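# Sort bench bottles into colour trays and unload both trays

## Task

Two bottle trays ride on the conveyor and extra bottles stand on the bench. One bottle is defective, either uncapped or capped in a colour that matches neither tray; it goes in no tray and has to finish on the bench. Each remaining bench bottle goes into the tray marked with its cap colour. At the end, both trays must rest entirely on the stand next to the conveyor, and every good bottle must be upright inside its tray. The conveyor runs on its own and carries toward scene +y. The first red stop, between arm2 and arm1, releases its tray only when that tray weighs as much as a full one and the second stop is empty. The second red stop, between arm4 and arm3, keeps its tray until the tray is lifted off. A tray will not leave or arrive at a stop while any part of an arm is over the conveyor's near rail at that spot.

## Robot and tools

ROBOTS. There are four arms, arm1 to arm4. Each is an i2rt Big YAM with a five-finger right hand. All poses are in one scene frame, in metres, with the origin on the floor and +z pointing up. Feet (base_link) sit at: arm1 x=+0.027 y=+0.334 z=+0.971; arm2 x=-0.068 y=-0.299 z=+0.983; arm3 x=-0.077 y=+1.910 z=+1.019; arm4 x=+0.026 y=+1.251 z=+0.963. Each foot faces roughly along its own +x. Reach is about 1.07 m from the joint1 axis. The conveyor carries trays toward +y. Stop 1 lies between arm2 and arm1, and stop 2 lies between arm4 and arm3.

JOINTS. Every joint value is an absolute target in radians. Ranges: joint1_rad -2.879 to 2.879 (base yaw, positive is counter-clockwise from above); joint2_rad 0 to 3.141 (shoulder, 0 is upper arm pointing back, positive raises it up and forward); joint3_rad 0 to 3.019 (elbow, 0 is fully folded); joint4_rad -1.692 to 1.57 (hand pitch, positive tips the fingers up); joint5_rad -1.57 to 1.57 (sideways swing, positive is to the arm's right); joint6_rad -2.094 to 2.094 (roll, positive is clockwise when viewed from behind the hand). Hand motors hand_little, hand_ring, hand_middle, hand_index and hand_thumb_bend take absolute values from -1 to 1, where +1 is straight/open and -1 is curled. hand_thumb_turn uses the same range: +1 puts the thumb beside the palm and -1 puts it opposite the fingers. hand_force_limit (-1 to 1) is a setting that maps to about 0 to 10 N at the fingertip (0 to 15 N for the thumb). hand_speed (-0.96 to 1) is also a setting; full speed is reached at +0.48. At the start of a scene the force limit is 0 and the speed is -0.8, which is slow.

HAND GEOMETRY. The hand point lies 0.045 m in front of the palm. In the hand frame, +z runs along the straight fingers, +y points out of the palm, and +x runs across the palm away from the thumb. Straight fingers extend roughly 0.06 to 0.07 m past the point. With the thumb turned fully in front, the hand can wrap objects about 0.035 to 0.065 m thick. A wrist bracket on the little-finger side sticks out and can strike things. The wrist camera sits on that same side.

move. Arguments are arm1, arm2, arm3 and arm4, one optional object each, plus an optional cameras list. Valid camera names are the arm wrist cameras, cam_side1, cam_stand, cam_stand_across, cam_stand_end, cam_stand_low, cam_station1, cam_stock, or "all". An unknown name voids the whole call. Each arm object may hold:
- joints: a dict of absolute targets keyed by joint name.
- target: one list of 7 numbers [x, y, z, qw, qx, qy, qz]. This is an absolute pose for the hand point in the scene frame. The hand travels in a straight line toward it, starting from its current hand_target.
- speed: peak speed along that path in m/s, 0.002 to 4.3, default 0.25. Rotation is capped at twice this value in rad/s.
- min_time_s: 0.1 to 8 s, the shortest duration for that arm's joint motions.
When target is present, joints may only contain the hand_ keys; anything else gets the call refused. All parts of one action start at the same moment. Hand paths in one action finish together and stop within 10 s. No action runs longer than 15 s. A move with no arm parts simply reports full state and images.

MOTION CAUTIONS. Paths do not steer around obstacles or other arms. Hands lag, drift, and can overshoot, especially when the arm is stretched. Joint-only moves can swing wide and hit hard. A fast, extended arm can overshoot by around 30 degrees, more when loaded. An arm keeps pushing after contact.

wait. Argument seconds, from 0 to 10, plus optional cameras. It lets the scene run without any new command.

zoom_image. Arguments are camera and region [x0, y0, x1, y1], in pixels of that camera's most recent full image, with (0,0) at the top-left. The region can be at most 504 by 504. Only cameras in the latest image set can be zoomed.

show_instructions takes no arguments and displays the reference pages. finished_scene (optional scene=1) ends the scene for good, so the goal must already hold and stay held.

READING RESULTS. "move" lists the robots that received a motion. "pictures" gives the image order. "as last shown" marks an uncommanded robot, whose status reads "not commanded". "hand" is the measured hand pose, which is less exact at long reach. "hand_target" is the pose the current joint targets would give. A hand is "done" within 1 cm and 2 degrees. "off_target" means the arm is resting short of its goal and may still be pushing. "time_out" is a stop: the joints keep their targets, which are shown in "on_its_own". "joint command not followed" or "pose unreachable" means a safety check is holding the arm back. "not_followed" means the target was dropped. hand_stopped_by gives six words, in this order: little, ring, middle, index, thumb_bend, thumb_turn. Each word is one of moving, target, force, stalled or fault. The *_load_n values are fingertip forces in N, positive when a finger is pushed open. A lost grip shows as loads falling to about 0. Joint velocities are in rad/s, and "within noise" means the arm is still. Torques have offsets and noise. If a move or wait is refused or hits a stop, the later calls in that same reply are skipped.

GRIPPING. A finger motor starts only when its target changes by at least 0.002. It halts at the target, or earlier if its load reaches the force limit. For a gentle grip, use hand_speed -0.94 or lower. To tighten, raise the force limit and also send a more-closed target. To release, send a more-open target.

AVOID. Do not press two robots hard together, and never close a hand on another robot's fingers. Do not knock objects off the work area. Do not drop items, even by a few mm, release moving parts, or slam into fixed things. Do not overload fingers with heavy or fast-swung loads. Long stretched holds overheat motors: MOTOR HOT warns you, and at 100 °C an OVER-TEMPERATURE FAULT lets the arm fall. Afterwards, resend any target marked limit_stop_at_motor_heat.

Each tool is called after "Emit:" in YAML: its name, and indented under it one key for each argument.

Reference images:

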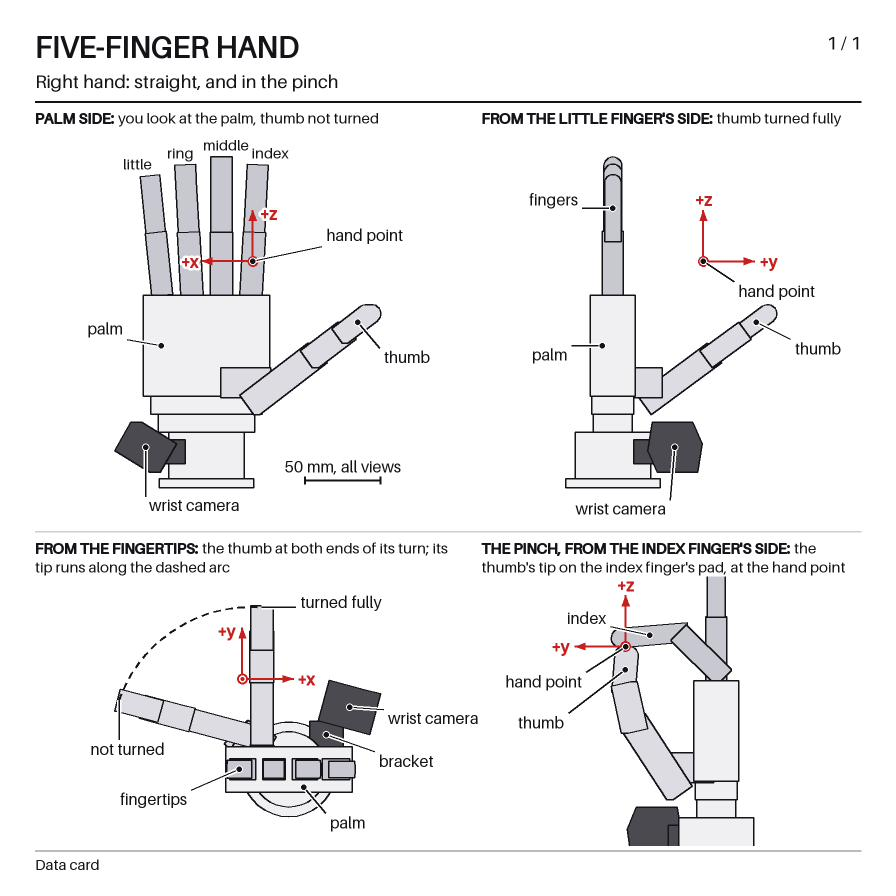

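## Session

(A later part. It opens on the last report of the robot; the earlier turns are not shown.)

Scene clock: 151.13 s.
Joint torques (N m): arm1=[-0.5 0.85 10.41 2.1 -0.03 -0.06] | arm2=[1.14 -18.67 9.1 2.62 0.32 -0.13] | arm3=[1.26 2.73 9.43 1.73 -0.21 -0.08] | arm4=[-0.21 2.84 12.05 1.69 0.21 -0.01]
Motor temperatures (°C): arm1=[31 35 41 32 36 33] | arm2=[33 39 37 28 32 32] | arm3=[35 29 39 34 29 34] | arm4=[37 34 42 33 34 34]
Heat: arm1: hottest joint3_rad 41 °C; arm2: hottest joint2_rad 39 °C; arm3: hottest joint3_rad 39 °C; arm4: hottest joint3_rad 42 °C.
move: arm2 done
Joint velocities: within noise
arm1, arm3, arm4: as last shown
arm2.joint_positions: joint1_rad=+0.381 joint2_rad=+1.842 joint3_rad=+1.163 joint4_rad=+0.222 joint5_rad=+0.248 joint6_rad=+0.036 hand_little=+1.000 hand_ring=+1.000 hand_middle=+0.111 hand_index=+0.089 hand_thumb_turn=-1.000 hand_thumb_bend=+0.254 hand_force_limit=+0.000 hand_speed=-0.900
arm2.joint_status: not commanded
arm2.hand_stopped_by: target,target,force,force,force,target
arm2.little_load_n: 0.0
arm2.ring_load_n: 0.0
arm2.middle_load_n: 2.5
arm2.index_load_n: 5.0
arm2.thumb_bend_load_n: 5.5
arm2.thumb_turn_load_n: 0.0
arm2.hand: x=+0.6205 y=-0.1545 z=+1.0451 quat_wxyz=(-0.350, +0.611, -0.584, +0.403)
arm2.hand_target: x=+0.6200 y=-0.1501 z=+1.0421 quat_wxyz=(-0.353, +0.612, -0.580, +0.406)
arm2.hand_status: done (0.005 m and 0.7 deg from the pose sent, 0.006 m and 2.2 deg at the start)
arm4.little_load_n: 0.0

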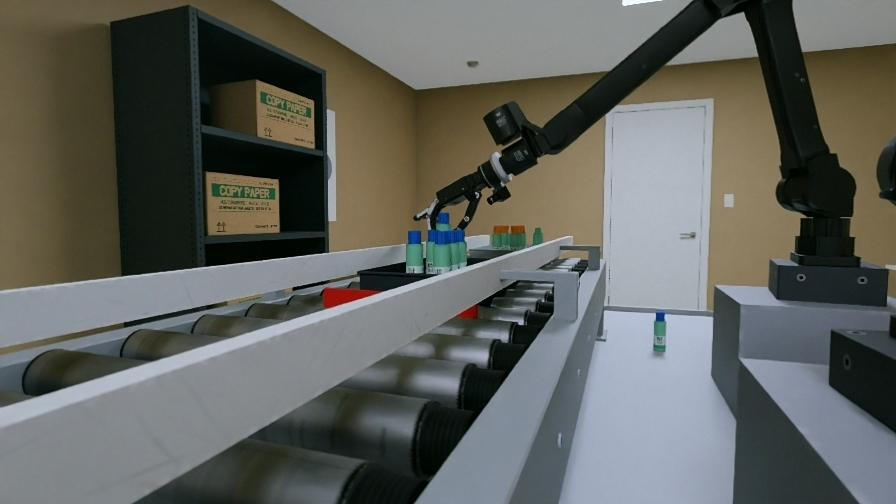

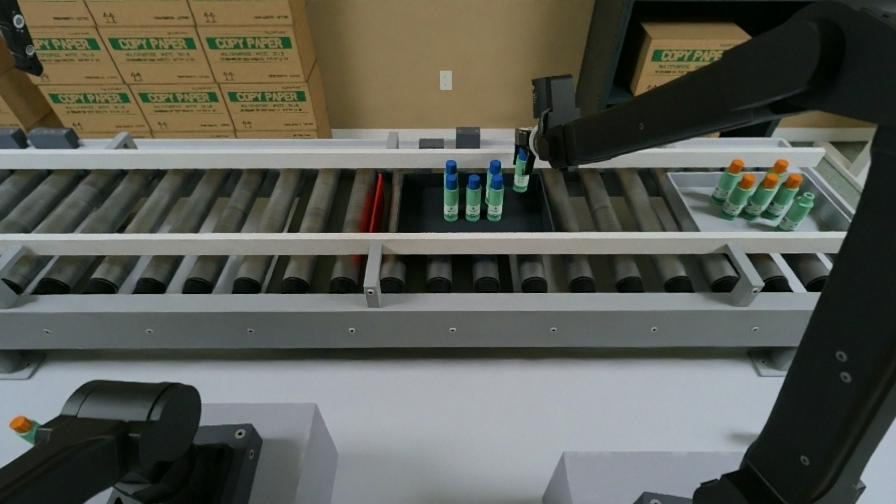

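Emit:
move:
  arm2: {"target":[0.620,-0.149,1.022,0.3532,-0.6117,0.5799,-0.4060],"speed":0.05}
  cameras: ["cam_side1","cam_station1"]

Emit:
zoom_image:
  camera: "cam_station1"
  region: [390, 90, 590, 250]

Emit:
zoom_image:
  camera: "cam_side1"
  region: [340, 150, 540, 310]

Scene clock: 152.47 s.
Joint torques (N m): arm1=[-0.5 0.85 10.41 2.1 -0.03 -0.05] | arm2=[1.14 -18.73 9.03 2.66 0.32 -0.12] | arm3=[1.26 2.67 9.42 1.73 -0.21 -0.08] | arm4=[-0.21 2.84 12.05 1.69 0.21 -0.01]
Motor temperatures (°C): arm1=[31 35 41 32 36 33] | arm2=[33 39 37 28 32 32] | arm3=[35 29 39 34 29 34] | arm4=[37 34 42 33 34 34]
Heat: arm1: hottest joint3_rad 41 °C; arm2: hottest joint2_rad 39 °C; arm3: hottest joint3_rad 39 °C; arm4: hottest joint3_rad 42 °C.
move: arm2 done
Joint velocities: within noise
arm1, arm3, arm4: as last shown
arm1.ring_load_n: -0.5
arm1.middle_load_n: -0.5
arm2.joint_positions: joint1_rad=+0.384 joint2_rad=+1.878 joint3_rad=+1.149 joint4_rad=+0.269 joint5_rad=+0.250 joint6_rad=+0.036 hand_little=+1.000 hand_ring=+1.000 hand_middle=+0.111 hand_index=+0.089 hand_thumb_turn=-1.000 hand_thumb_bend=+0.254 hand_force_limit=+0.000 hand_speed=-0.900
arm2.joint_status: not commanded
arm2.hand_stopped_by: target,target,force,force,force,target
arm2.little_load_n: 0.0
arm2.ring_load_n: 0.0
arm2.middle_load_n: 2.5
arm2.index_load_n: 5.0
arm2.thumb_bend_load_n: 6.0
arm2.thumb_turn_load_n: 0.0
arm2.hand: x=+0.6196 y=-0.1536 z=+1.0239 quat_wxyz=(-0.349, +0.612, -0.584, +0.403)
arm2.hand_target: x=+0.6198 y=-0.1490 z=+1.0219 quat_wxyz=(-0.353, +0.612, -0.580, +0.406)
arm2.hand_status: done (0.005 m and 0.8 deg from the pose sent, 0.024 m and 0.7 deg at the start)

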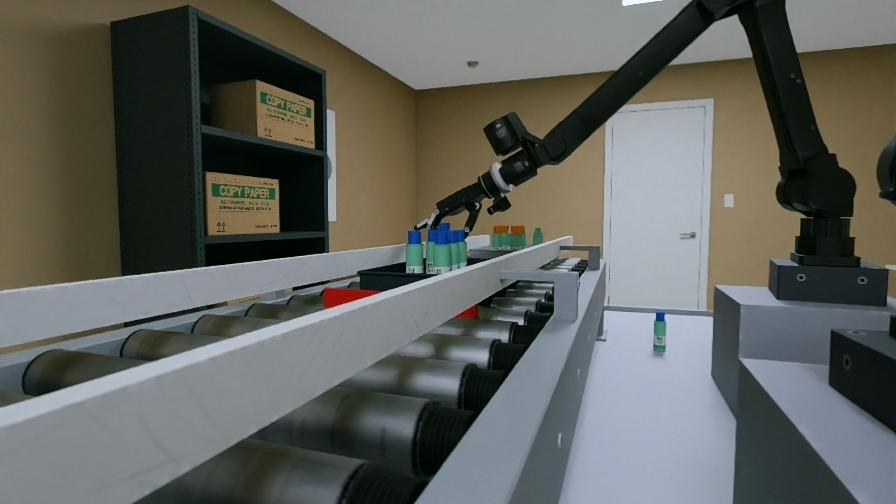

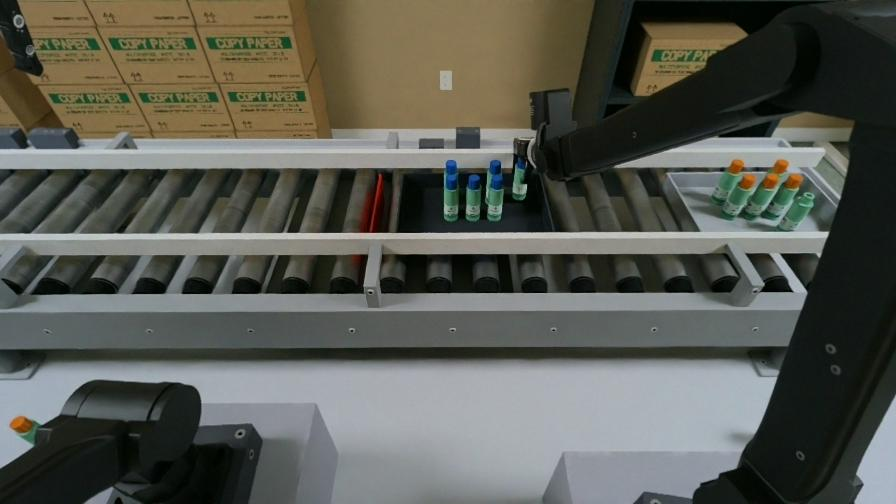

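Scaled by 2.520 from the camera's image (finer frame: 1280x720).

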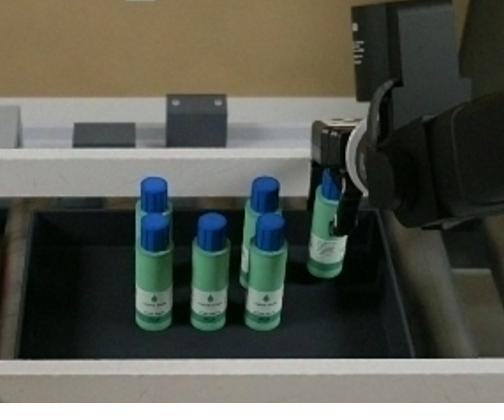

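Scaled by 2.520 from the camera's image (finer frame: 1280x720).

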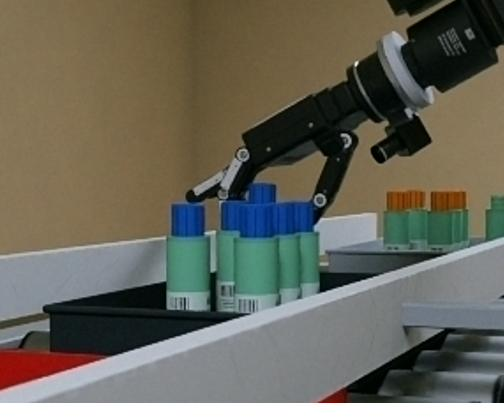

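Emit:
move:
  arm2: {"target":[0.620,-0.149,1.0135,0.3532,-0.6117,0.5799,-0.4060],"speed":0.04}
  cameras: ["cam_side1","cam_station1"]

Emit:
zoom_image:
  camera: "cam_station1"
  region: [490, 130, 570, 210]

Emit:
zoom_image:
  camera: "cam_side1"
  region: [390, 200, 490, 280]

Scene clock: 153.80 s.
Joint torques (N m): arm1=[-0.5 0.85 10.43 2.1 -0.03 -0.05] | arm2=[1.03 -18.55 8.51 2.62 0.32 -0.13] | arm3=[1.2 2.73 9.43 1.74 -0.21 -0.09] | arm4=[-0.21 2.84 12.04 1.69 0.2 -0.01]
Motor temperatures (°C): arm1=[31 35 41 32 36 33] | arm2=[33 39 37 28 32 32] | arm3=[35 29 39 34 29 34] | arm4=[37 34 42 33 34 34]
Heat: arm1: hottest joint3_rad 41 °C; arm2: hottest joint2_rad 39 °C; arm3: hottest joint3_rad 39 °C; arm4: hottest joint3_rad 42 °C.
move: arm2 done
Joint velocities: within noise
arm1, arm3, arm4: as last shown
arm1.ring_load_n: 0.0
arm1.middle_load_n: 0.0
arm2.joint_positions: joint1_rad=+0.384 joint2_rad=+1.889 joint3_rad=+1.149 joint4_rad=+0.289 joint5_rad=+0.250 joint6_rad=+0.036 hand_little=+1.000 hand_ring=+1.000 hand_middle=+0.111 hand_index=+0.089 hand_thumb_turn=-1.000 hand_thumb_bend=+0.254 hand_force_limit=+0.000 hand_speed=-0.900
arm2.joint_status: not commanded
arm2.hand_stopped_by: target,target,force,force,force,target
arm2.little_load_n: 0.0
arm2.ring_load_n: 0.0
arm2.middle_load_n: 2.5
arm2.index_load_n: 5.0
arm2.thumb_bend_load_n: 6.0
arm2.thumb_turn_load_n: 0.0
arm2.hand: x=+0.6219 y=-0.1530 z=+1.0203 quat_wxyz=(-0.352, +0.610, -0.583, +0.405)
arm2.hand_target: x=+0.6198 y=-0.1490 z=+1.0135 quat_wxyz=(-0.353, +0.612, -0.580, +0.406)
arm2.hand_status: done (0.008 m and 0.5 deg from the pose sent, 0.012 m and 0.8 deg at the start)

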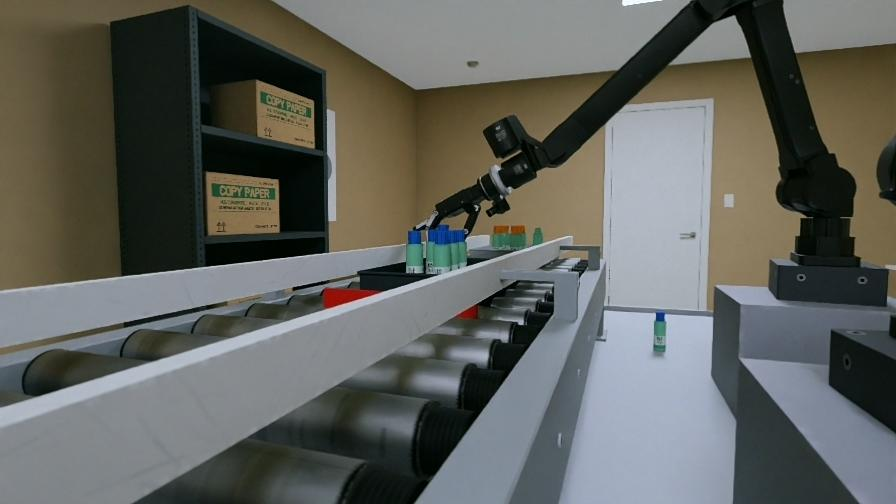

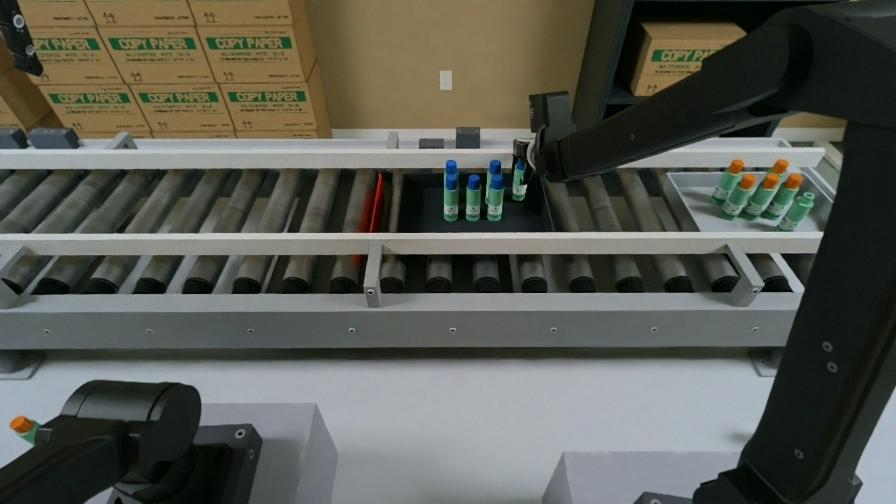

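Scaled by 6.300 from the camera's image (finer frame: 1280x720).

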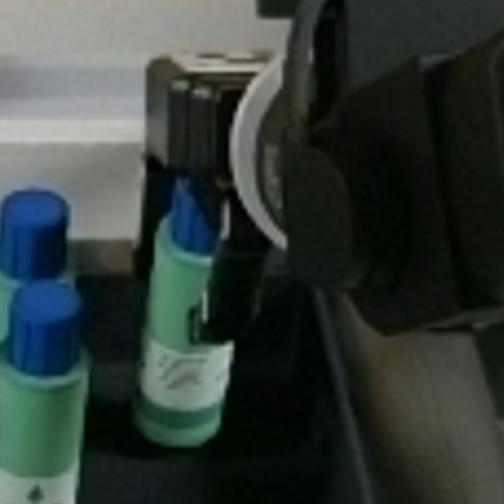

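Scaled by 5.040 from the camera's image (finer frame: 1280x720).

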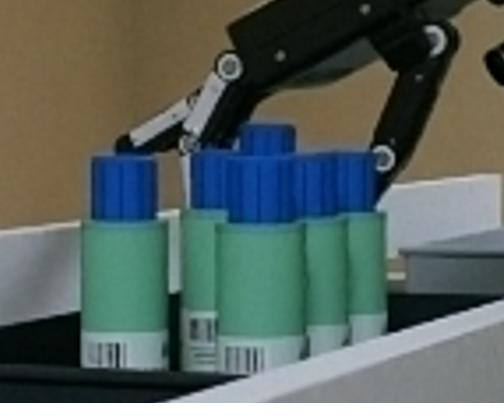

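Emit:
move:
  arm2: {"target":[0.618,-0.149,1.005,0.3532,-0.6117,0.5799,-0.4060],"speed":0.04}
  cameras: ["cam_side1","cam_station1"]

Emit:
zoom_image:
  camera: "cam_station1"
  region: [490, 130, 570, 210]

Emit:
zoom_image:
  camera: "cam_side1"
  region: [390, 200, 490, 280]

Scene clock: 155.03 s.
Joint torques (N m): arm1=[-0.44 0.91 10.41 2.09 -0.03 -0.05] | arm2=[1.14 -18.67 8.57 2.63 0.32 -0.12] | arm3=[1.2 2.61 9.43 1.73 -0.21 -0.09] | arm4=[-0.21 2.84 12.05 1.69 0.2 0]
Motor temperatures (°C): arm1=[31 35 41 32 36 33] | arm2=[33 39 37 28 32 32] | arm3=[35 29 39 34 29 34] | arm4=[37 34 42 33 34 34]
Heat: arm1: hottest joint3_rad 41 °C; arm2: hottest joint2_rad 39 °C; arm3: hottest joint3_rad 39 °C; arm4: hottest joint3_rad 42 °C.
move: arm2 done
Joint velocities: within noise
arm1.joint_positions: joint1_rad=-0.127 joint2_rad=+0.614 joint3_rad=+1.316 joint4_rad=-1.171 joint5_rad=-0.149 joint6_rad=-0.993 hand_little=+1.000 hand_ring=+1.000 hand_middle=+1.000 hand_index=+1.000 hand_thumb_turn=+1.000 hand_thumb_bend=+1.000 hand_force_limit=+0.000 hand_speed=-0.800
arm1.joint_status: not commanded
arm1.hand_stopped_by: target,target,target,target,target,target
arm1.little_load_n: 0.0
arm1.ring_load_n: 0.0
arm1.middle_load_n: 0.0
arm1.index_load_n: -0.5
arm1.thumb_bend_load_n: 0.0
arm1.thumb_turn_load_n: 0.0
arm1.hand: x=+0.2914 y=+0.3080 z=+1.4429 quat_wxyz=(-0.190, +0.820, -0.239, +0.483)
arm1.hand_target: x=+0.2909 y=+0.3080 z=+1.4557 quat_wxyz=(-0.192, +0.814, -0.236, +0.495)
arm1.hand_status: not commanded
arm2.joint_positions: joint1_rad=+0.384 joint2_rad=+1.900 joint3_rad=+1.136 joint4_rad=+0.312 joint5_rad=+0.251 joint6_rad=+0.036 hand_little=+1.000 hand_ring=+1.000 hand_middle=+0.111 hand_index=+0.089 hand_thumb_turn=-1.000 hand_thumb_bend=+0.254 hand_force_limit=+0.000 hand_speed=-0.900
arm2.joint_status: not commanded
arm2.hand_stopped_by: target,target,force,force,force,target
arm2.little_load_n: 0.0
arm2.ring_load_n: 0.0
arm2.middle_load_n: 2.5
arm2.index_load_n: 5.0
arm2.thumb_bend_load_n: 5.5
arm2.thumb_turn_load_n: 0.0
arm2.hand: x=+0.6194 y=-0.1534 z=+1.0116 quat_wxyz=(-0.352, +0.610, -0.583, +0.405)
arm2.hand_target: x=+0.6178 y=-0.1491 z=+1.0051 quat_wxyz=(-0.353, +0.612, -0.580, +0.406)
arm2.hand_status: done (0.008 m and 0.5 deg from the pose sent, 0.016 m and 0.5 deg at the start)
arm3.joint_positions: joint1_rad=+0.052 joint2_rad=+0.631 joint3_rad=+1.412 joint4_rad=-1.169 joint5_rad=-0.182 joint6_rad=-1.161 hand_little=+1.000 hand_ring=+1.000 hand_middle=+1.000 hand_index=+1.000 hand_thumb_turn=+1.000 hand_thumb_bend=+1.000 hand_force_limit=+0.000 hand_speed=-0.800
arm3.joint_status: not commanded
arm3.hand_stopped_by: target,target,target,target,target,target
arm3.little_load_n: 0.0
arm3.ring_load_n: 0.0
arm3.middle_load_n: 0.0
arm3.index_load_n: -0.5
arm3.thumb_bend_load_n: 0.0
arm3.thumb_turn_load_n: 0.0
arm3.hand: x=+0.1895 y=+1.8818 z=+1.5413 quat_wxyz=(-0.173, +0.819, -0.148, +0.528)
arm3.hand_target: x=+0.1880 y=+1.8818 z=+1.5499 quat_wxyz=(-0.174, +0.814, -0.146, +0.535)
arm3.hand_status: not commanded
arm4.joint_positions: joint1_rad=-0.047 joint2_rad=+0.634 joint3_rad=+1.333 joint4_rad=-1.246 joint5_rad=+0.179 joint6_rad=-1.146 hand_little=+1.000 hand_ring=+1.000 hand_middle=+1.000 hand_index=+1.000 hand_thumb_turn=+1.000 hand_thumb_bend=+1.000 hand_force_limit=+0.000 hand_speed=-0.800
arm4.joint_status: not commanded
arm4.hand_stopped_by: target,target,target,target,target,target
arm4.little_load_n: 0.0
arm4.ring_load_n: 0.0
arm4.middle_load_n: 0.5
arm4.index_load_n: 0.0
arm4.thumb_bend_load_n: 0.0
arm4.thumb_turn_load_n: 0.0
arm4.hand: x=+0.2713 y=+1.1888 z=+1.4397 quat_wxyz=(-0.038, +0.845, -0.204, +0.493)
arm4.hand_target: x=+0.2706 y=+1.1888 z=+1.4503 quat_wxyz=(-0.041, +0.839, -0.204, +0.503)
arm4.hand_status: not commanded

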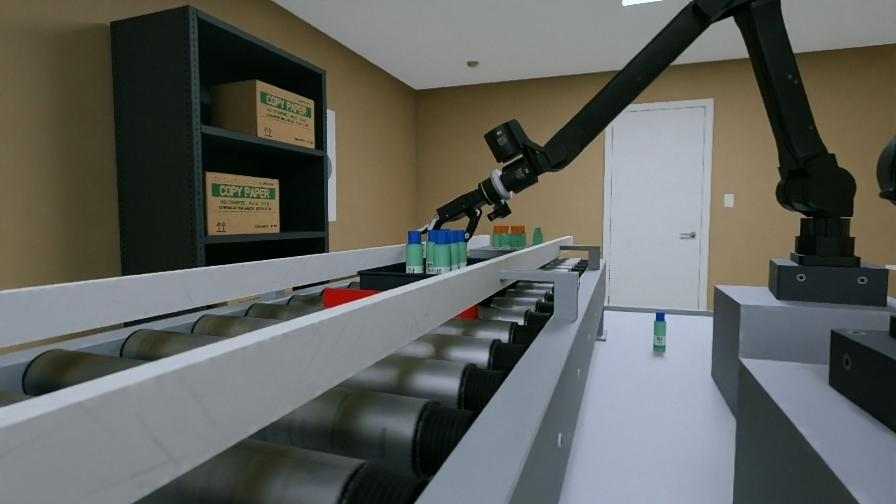

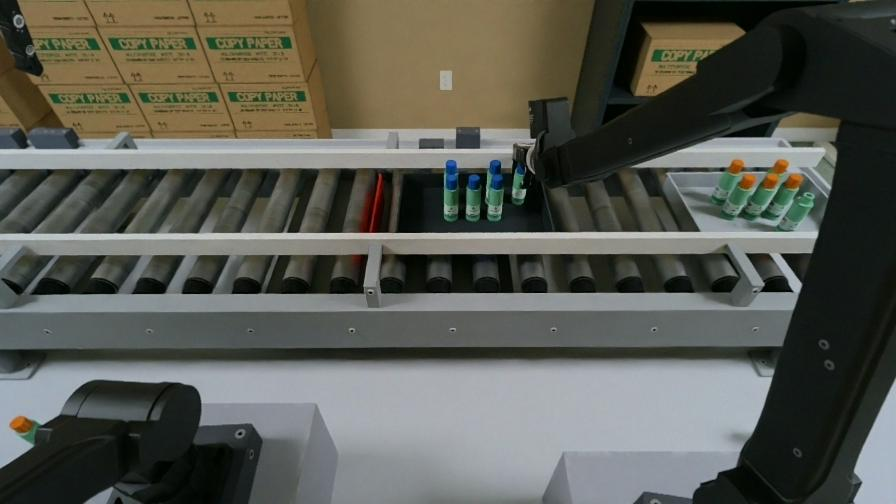

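Scaled by 6.300 from the camera's image (finer frame: 1280x720).

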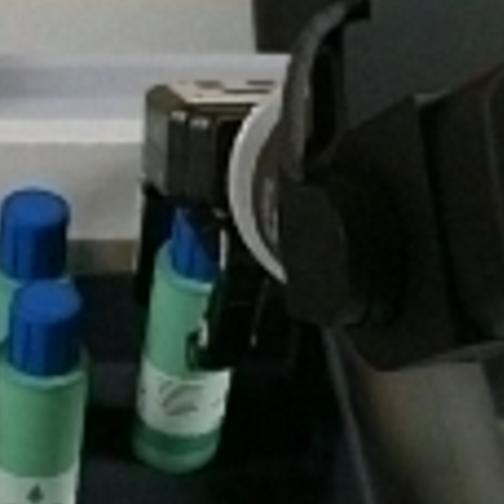

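Scaled by 5.040 from the camera's image (finer frame: 1280x720).

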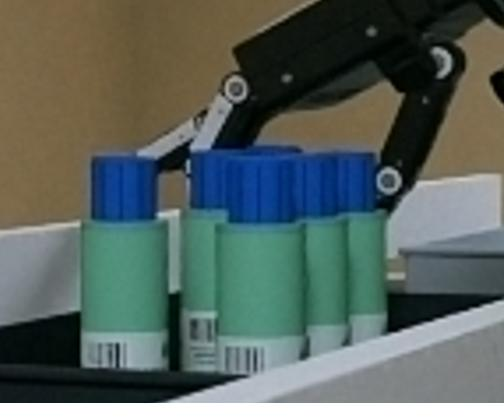

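Emit:
move:
  arm2: {"target":[0.618,-0.149,1.000,0.3532,-0.6117,0.5799,-0.4060],"speed":0.04}
  cameras: ["cam_side1","cam_station1"]

Emit:
zoom_image:
  camera: "cam_station1"
  region: [490, 130, 570, 210]

Emit:
zoom_image:
  camera: "cam_side1"
  region: [390, 200, 490, 280]

Scene clock: 156.27 s.
Joint torques (N m): arm1=[-0.5 0.91 10.4 2.09 -0.03 -0.06] | arm2=[1.14 -18.14 8.36 2.54 0.32 -0.13] | arm3=[1.26 2.61 9.43 1.73 -0.21 -0.08] | arm4=[-0.21 2.84 12.05 1.69 0.21 -0.01]
Motor temperatures (°C): arm1=[31 35 41 32 36 33] | arm2=[33 39 37 28 32 32] | arm3=[35 29 39 34 29 34] | arm4=[37 34 42 33 34 34]
Heat: arm1: hottest joint3_rad 41 °C; arm2: hottest joint2_rad 39 °C; arm3: hottest joint3_rad 39 °C; arm4: hottest joint3_rad 42 °C.
move: arm2 off_target
Joint velocities: within noise
arm1, arm3, arm4: as last shown
arm1.index_load_n: 0.0
arm2.joint_positions: joint1_rad=+0.384 joint2_rad=+1.905 joint3_rad=+1.136 joint4_rad=+0.326 joint5_rad=+0.251 joint6_rad=+0.036 hand_little=+1.000 hand_ring=+1.000 hand_middle=+0.111 hand_index=+0.089 hand_thumb_turn=-1.000 hand_thumb_bend=+0.254 hand_force_limit=+0.000 hand_speed=-0.900
arm2.joint_status: not commanded
arm2.hand_stopped_by: target,target,force,force,force,target
arm2.little_load_n: 0.0
arm2.ring_load_n: 0.0
arm2.middle_load_n: 2.5
arm2.index_load_n: 5.0
arm2.thumb_bend_load_n: 5.5
arm2.thumb_turn_load_n: -0.5
arm2.hand: x=+0.6211 y=-0.1530 z=+1.0112 quat_wxyz=(-0.355, +0.608, -0.582, +0.407)
arm2.hand_target: x=+0.6177 y=-0.1492 z=+0.9999 quat_wxyz=(-0.353, +0.612, -0.580, +0.406)
arm2.hand_status: off_target (0.012 m and 0.5 deg from the pose sent, 0.012 m and 0.5 deg at the start)
arm3.index_load_n: 0.0

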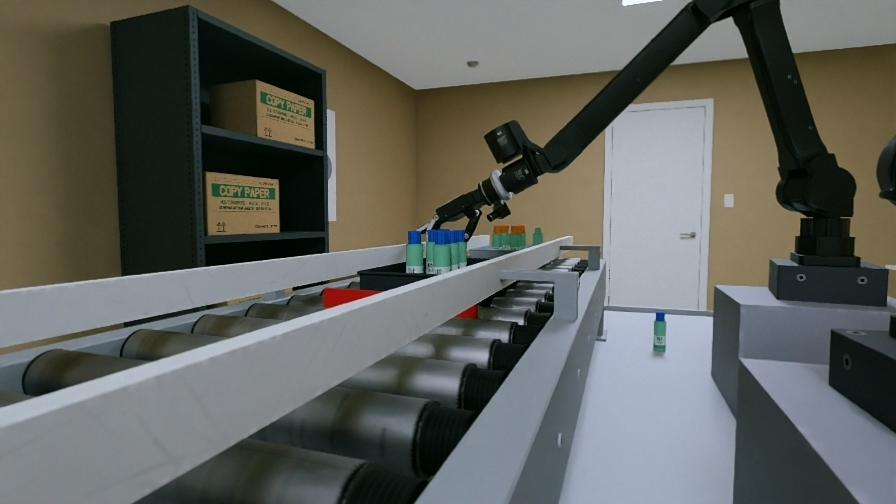

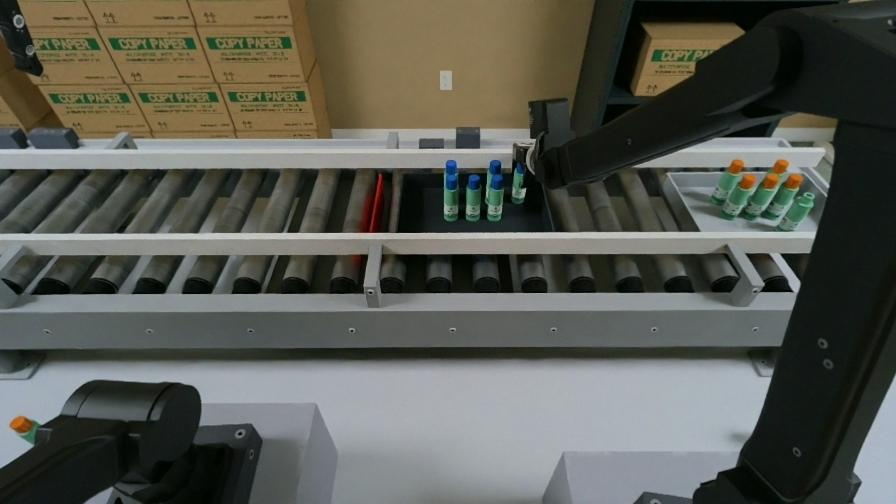

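Scaled by 6.300 from the camera's image (finer frame: 1280x720).

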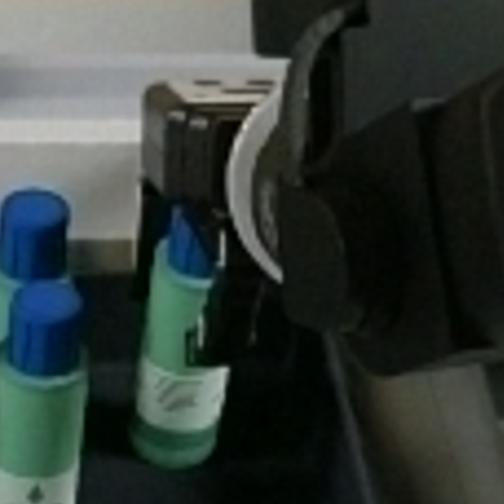

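Scaled by 5.040 from the camera's image (finer frame: 1280x720).

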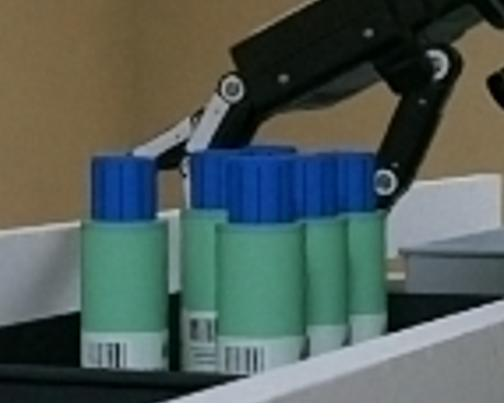

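Emit:
move:
  arm2: {"joints":{"hand_thumb_bend":0.75,"hand_index":0.27,"hand_middle":0.27,"hand_speed":-0.85}}
  cameras: ["cam_side1","cam_station1","arm2_cam_wrist"]

Emit:
zoom_image:
  camera: "cam_station1"
  region: [490, 130, 570, 210]

Emit:
zoom_image:
  camera: "cam_side1"
  region: [390, 200, 490, 280]

Scene clock: 159.40 s.
Joint torques (N m): arm1=[-0.5 0.79 10.41 2.09 -0.03 -0.06] | arm2=[1.14 -18.08 8.32 2.45 0.31 -0.13] | arm3=[1.26 2.67 9.44 1.73 -0.21 -0.09] | arm4=[-0.21 2.84 12.04 1.69 0.2 -0.01]
Motor temperatures (°C): arm1=[31 35 41 32 36 33] | arm2=[33 39 37 28 32 32] | arm3=[35 29 39 34 29 34] | arm4=[37 34 42 33 34 34]
Heat: arm1: hottest joint3_rad 41 °C; arm2: hottest joint2_rad 39 °C; arm3: hottest joint3_rad 39 °C; arm4: hottest joint3_rad 42 °C.
move: arm2 done
Joint velocities: within noise
arm1, arm3, arm4: as last shown
arm2.joint_positions: joint1_rad=+0.384 joint2_rad=+1.905 joint3_rad=+1.136 joint4_rad=+0.328 joint5_rad=+0.251 joint6_rad=+0.036 hand_little=+1.000 hand_ring=+1.000 hand_middle=+0.270 hand_index=+0.270 hand_thumb_turn=-1.000 hand_thumb_bend=+0.750 hand_force_limit=+0.000 hand_speed=-0.850
arm2.joint_status: all done
arm2.hand_stopped_by: target,target,target,target,target,target
arm2.little_load_n: 0.0
arm2.ring_load_n: 0.0
arm2.middle_load_n: -0.5
arm2.index_load_n: -0.5
arm2.thumb_bend_load_n: 0.0
arm2.thumb_turn_load_n: 0.0
arm2.hand: x=+0.6215 y=-0.1529 z=+1.0117 quat_wxyz=(-0.356, +0.607, -0.582, +0.407)
arm2.hand_target: x=+0.6177 y=-0.1491 z=+1.0000 quat_wxyz=(-0.353, +0.612, -0.580, +0.406)
arm2.hand_status: not commanded
arm4.middle_load_n: 0.0
pictures: arm2_cam_wrist, cam_side1, cam_station1
arm2_cam_wrist: T_world_to_cam=[[-0.38866, -0.32509, -0.86213, 1.06836], [-0.59232, 0.80488, -0.03648, 0.52198], [0.70576, 0.49648, -0.50538, 0.2589]] pos_world=[0.54168, -0.20136, 1.07094]

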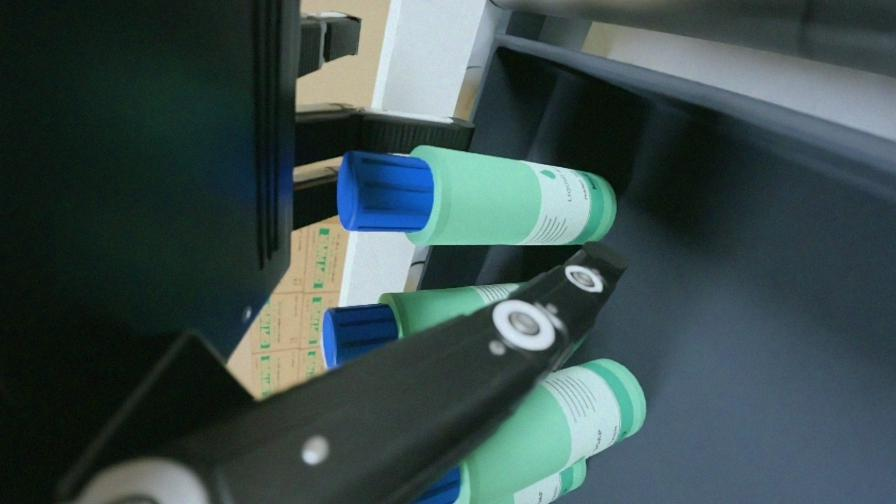

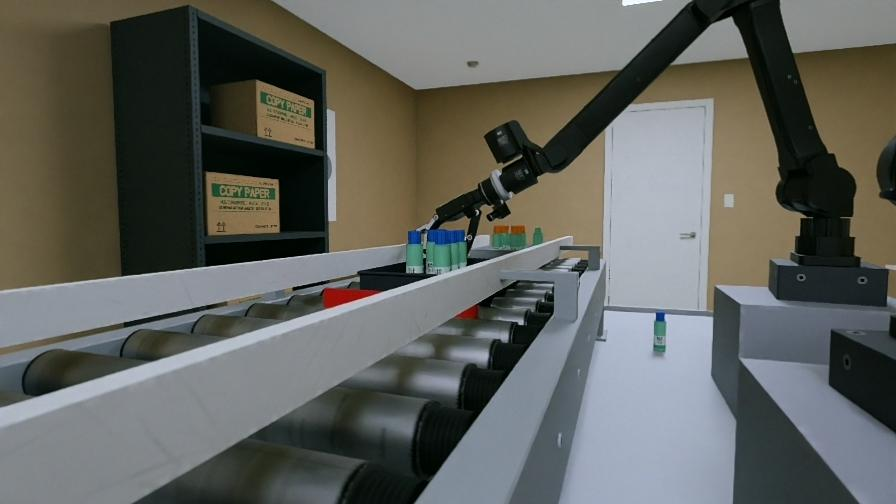

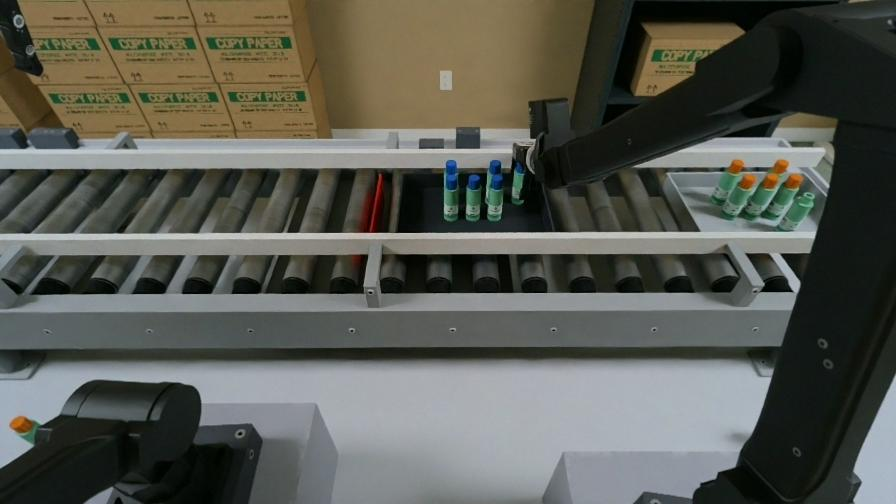

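Scaled by 6.300 from the camera's image (finer frame: 1280x720).

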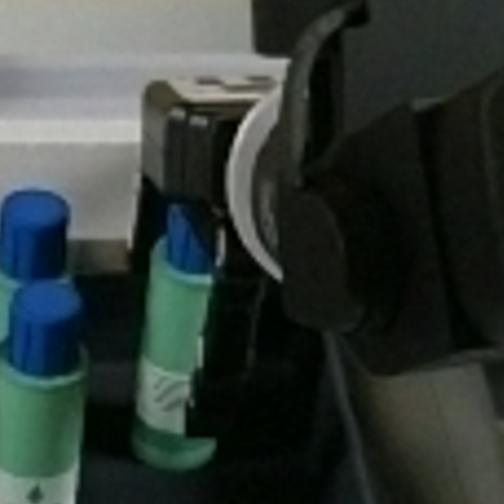

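Scaled by 5.040 from the camera's image (finer frame: 1280x720).

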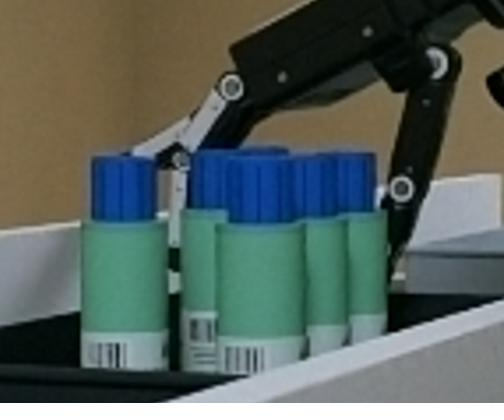

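Emit:
move:
  arm2: {"target":[0.619,-0.151,1.06,0.3532,-0.6117,0.5799,-0.4060],"speed":0.06}
  cameras: ["cam_side1","cam_station1"]

Emit:
zoom_image:
  camera: "cam_station1"
  region: [390, 90, 590, 250]

Emit:
zoom_image:
  camera: "cam_side1"
  region: [390, 200, 490, 280]

Scene clock: 161.17 s.
Joint torques (N m): arm1=[-0.5 0.85 10.41 2.09 -0.03 -0.05] | arm2=[0.85 -20.01 12.04 1.2 0.17 -0.14] | arm3=[1.26 2.67 9.43 1.74 -0.21 -0.08] | arm4=[-0.26 2.84 12.04 1.69 0.21 -0.01]
Motor temperatures (°C): arm1=[31 35 41 32 36 33] | arm2=[33 39 37 28 32 32] | arm3=[35 29 39 34 29 34] | arm4=[37 34 42 33 34 34]
Heat: arm1: hottest joint3_rad 41 °C; arm2: hottest joint2_rad 39 °C; arm3: hottest joint3_rad 39 °C; arm4: hottest joint3_rad 42 °C.
move: arm2 off_target
Joint velocities: within noise
arm1, arm3, arm4: as last shown
arm2.joint_positions: joint1_rad=+0.384 joint2_rad=+1.826 joint3_rad=+1.136 joint4_rad=+0.215 joint5_rad=+0.251 joint6_rad=+0.036 hand_little=+1.000 hand_ring=+1.000 hand_middle=+0.270 hand_index=+0.270 hand_thumb_turn=-1.000 hand_thumb_bend=+0.750 hand_force_limit=+0.000 hand_speed=-0.850
arm2.joint_status: not commanded
arm2.hand_stopped_by: target,target,target,target,target,target
arm2.little_load_n: 0.0
arm2.ring_load_n: 0.0
arm2.middle_load_n: 0.0
arm2.index_load_n: 0.0
arm2.thumb_bend_load_n: 0.0
arm2.thumb_turn_load_n: 0.0
arm2.hand: x=+0.6090 y=-0.1556 z=+1.0406 quat_wxyz=(-0.343, +0.615, -0.586, +0.399)
arm2.hand_target: x=+0.6184 y=-0.1511 z=+1.0600 quat_wxyz=(-0.353, +0.612, -0.580, +0.406)
arm2.hand_status: off_target (0.022 m and 1.6 deg from the pose sent, 0.048 m and 0.6 deg at the start)

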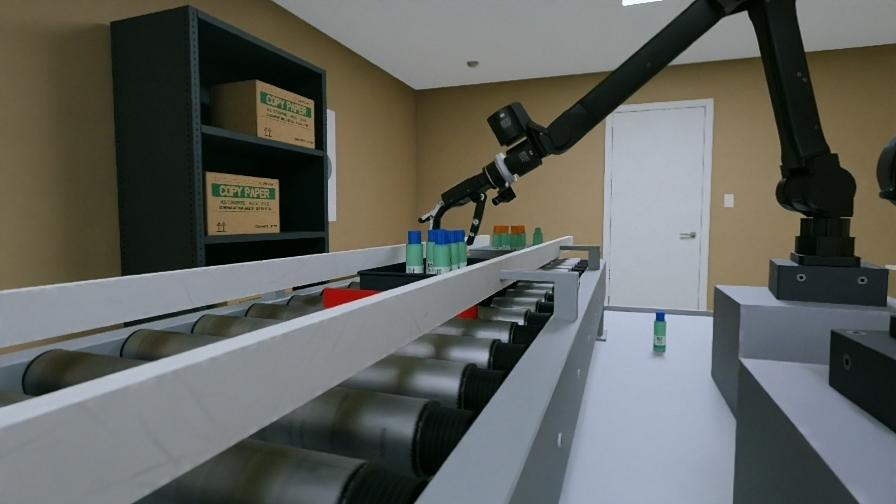

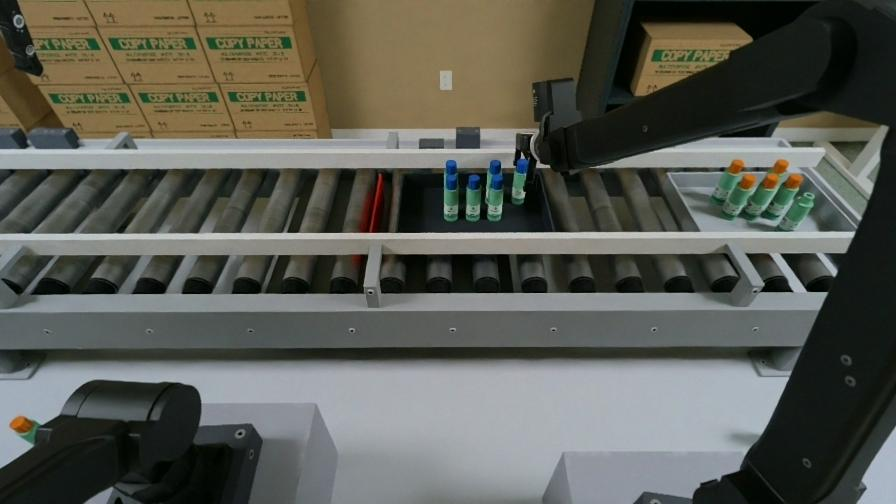

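Scaled by 2.520 from the camera's image (finer frame: 1280x720).

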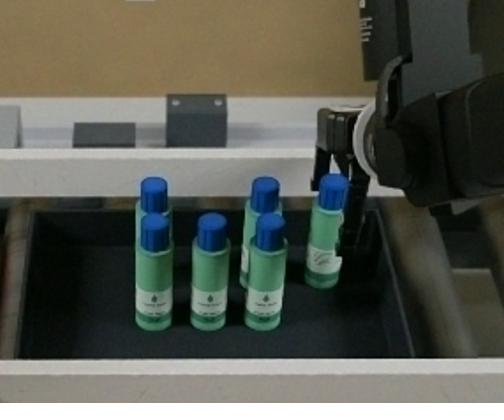

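Scaled by 5.040 from the camera's image (finer frame: 1280x720).

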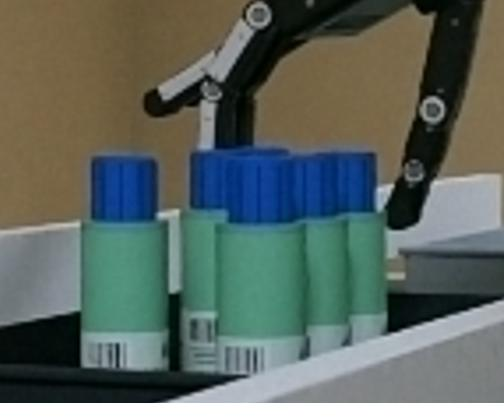

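Emit:
move:
  arm2: {"target":[0.625,-0.151,1.16,0.3532,-0.6117,0.5799,-0.4060],"speed":0.15}
  cameras: ["cam_side1"]

Emit:
move:
  arm2: {"target":[0.35,-0.30,1.16,0.3265,-0.6272,0.6272,-0.3265],"speed":0.35}
  cameras: ["cam_side1","cam_station1"]

Emit:
zoom_image:
  camera: "cam_station1"
  region: [390, 90, 590, 250]

Emit:
zoom_image:
  camera: "cam_side1"
  region: [340, 150, 540, 310]

Scene clock: 162.73 s.
Joint torques (N m): arm1=[-0.5 0.91 10.43 2.07 -0.03 -0.06] | arm2=[0.67 -18.26 15.21 1.16 0.11 -0.15] | arm3=[1.2 2.67 9.43 1.74 -0.21 -0.09] | arm4=[-0.21 2.84 12.05 1.69 0.21 -0.01]
Motor temperatures (°C): arm1=[31 35 41 32 36 33] | arm2=[33 39 37 28 32 32] | arm3=[35 29 39 34 29 34] | arm4=[37 34 42 33 34 34]
Heat: arm1: hottest joint3_rad 41 °C; arm2: hottest joint2_rad 39 °C; arm3: hottest joint3_rad 39 °C; arm4: hottest joint3_rad 42 °C.
move: arm2 off_target
Joint velocities: within noise
arm1, arm3, arm4: as last shown
arm1.index_load_n: -0.5
arm2.joint_positions: joint1_rad=+0.384 joint2_rad=+1.693 joint3_rad=+1.247 joint4_rad=-0.038 joint5_rad=+0.249 joint6_rad=+0.036 hand_little=+1.000 hand_ring=+1.000 hand_middle=+0.270 hand_index=+0.270 hand_thumb_turn=-1.000 hand_thumb_bend=+0.750 hand_force_limit=+0.000 hand_speed=-0.850
arm2.joint_status: not commanded
arm2.hand_stopped_by: target,target,target,target,target,target
arm2.little_load_n: 0.0
arm2.ring_load_n: 0.0
arm2.middle_load_n: 0.0
arm2.index_load_n: 0.0
arm2.thumb_bend_load_n: 0.0
arm2.thumb_turn_load_n: 0.0
arm2.hand: x=+0.6098 y=-0.1544 z=+1.1354 quat_wxyz=(-0.341, +0.618, -0.587, +0.397)
arm2.hand_target: x=+0.6237 y=-0.1513 z=+1.1601 quat_wxyz=(-0.353, +0.612, -0.580, +0.406)
arm2.hand_status: off_target (0.029 m and 2.1 deg from the pose sent, 0.120 m and 1.6 deg at the start)
arm4.thumb_bend_load_n: 0.5

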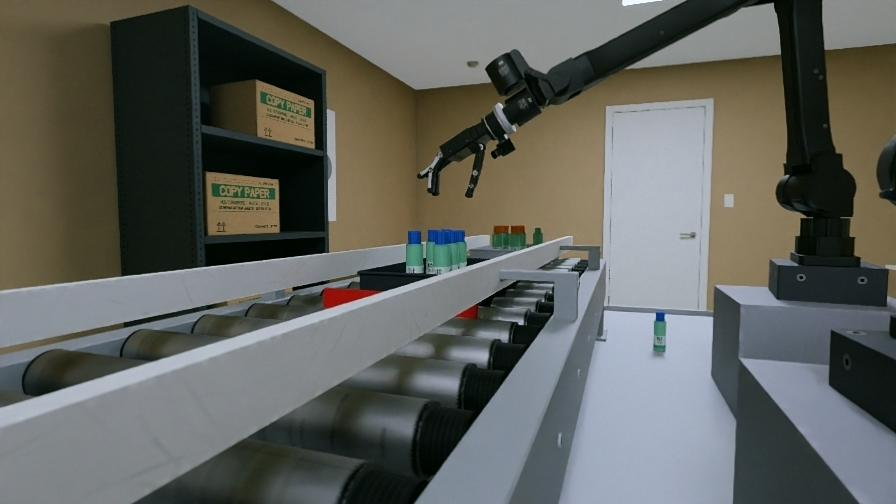

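Scene clock: 164.50 s.
Joint torques (N m): arm1=[-0.5 0.91 10.41 2.09 -0.03 -0.05] | arm2=[0.44 -6.42 10.69 1.09 -0.01 -0.19] | arm3=[1.26 2.67 9.43 1.72 -0.21 -0.08] | arm4=[-0.15 2.84 12.05 1.69 0.21 -0.01]
Motor temperatures (°C): arm1=[31 34 41 32 36 33] | arm2=[33 39 37 28 32 32] | arm3=[35 29 39 34 29 34] | arm4=[37 34 42 33 34 34]
Heat: arm1: hottest joint3_rad 41 °C; arm2: hottest joint2_rad 39 °C; arm3: hottest joint3_rad 39 °C; arm4: hottest joint3_rad 42 °C.
move: arm2 done
Joint velocities: within noise
arm1, arm3, arm4: as last shown
arm1.index_load_n: 0.0
arm2.joint_positions: joint1_rad=+0.041 joint2_rad=+0.973 joint3_rad=+0.717 joint4_rad=-0.333 joint5_rad=-0.096 joint6_rad=-0.048 hand_little=+1.000 hand_ring=+1.000 hand_middle=+0.270 hand_index=+0.270 hand_thumb_turn=-1.000 hand_thumb_bend=+0.750 hand_force_limit=+0.000 hand_speed=-0.850
arm2.joint_status: not commanded
arm2.hand_stopped_by: target,target,target,target,target,target
arm2.little_load_n: 0.0
arm2.ring_load_n: 0.0
arm2.middle_load_n: 0.0
arm2.index_load_n: 0.0
arm2.thumb_bend_load_n: 0.0
arm2.thumb_turn_load_n: 0.0
arm2.hand: x=+0.3555 y=-0.2988 z=+1.1685 quat_wxyz=(-0.334, +0.621, -0.626, +0.333)
arm2.hand_target: x=+0.3501 y=-0.3000 z=+1.1601 quat_wxyz=(-0.327, +0.627, -0.627, +0.326)
arm2.hand_status: done (0.010 m and 1.3 deg from the pose sent, 0.299 m and 9.5 deg at the start)
arm4.thumb_bend_load_n: 0.0

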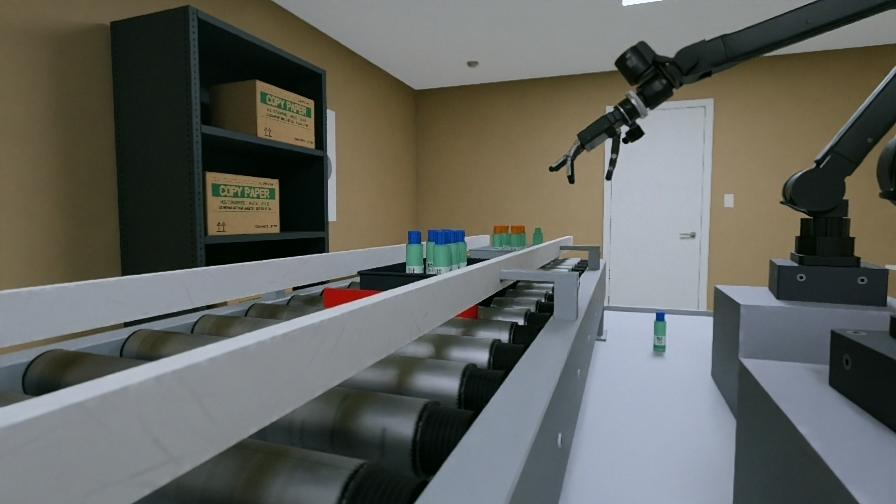

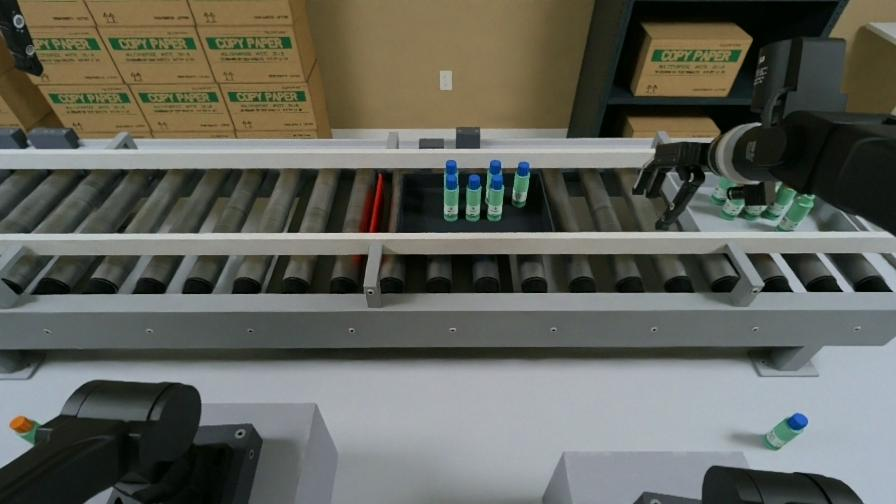

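Scaled by 2.520 from the camera's image (finer frame: 1280x720).

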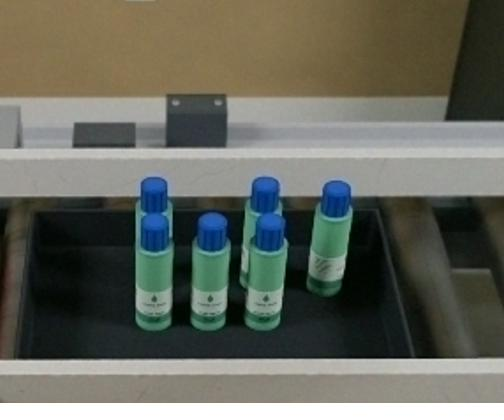

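Scaled by 2.520 from the camera's image (finer frame: 1280x720).

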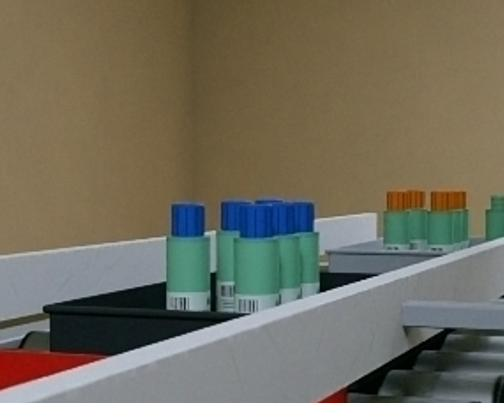

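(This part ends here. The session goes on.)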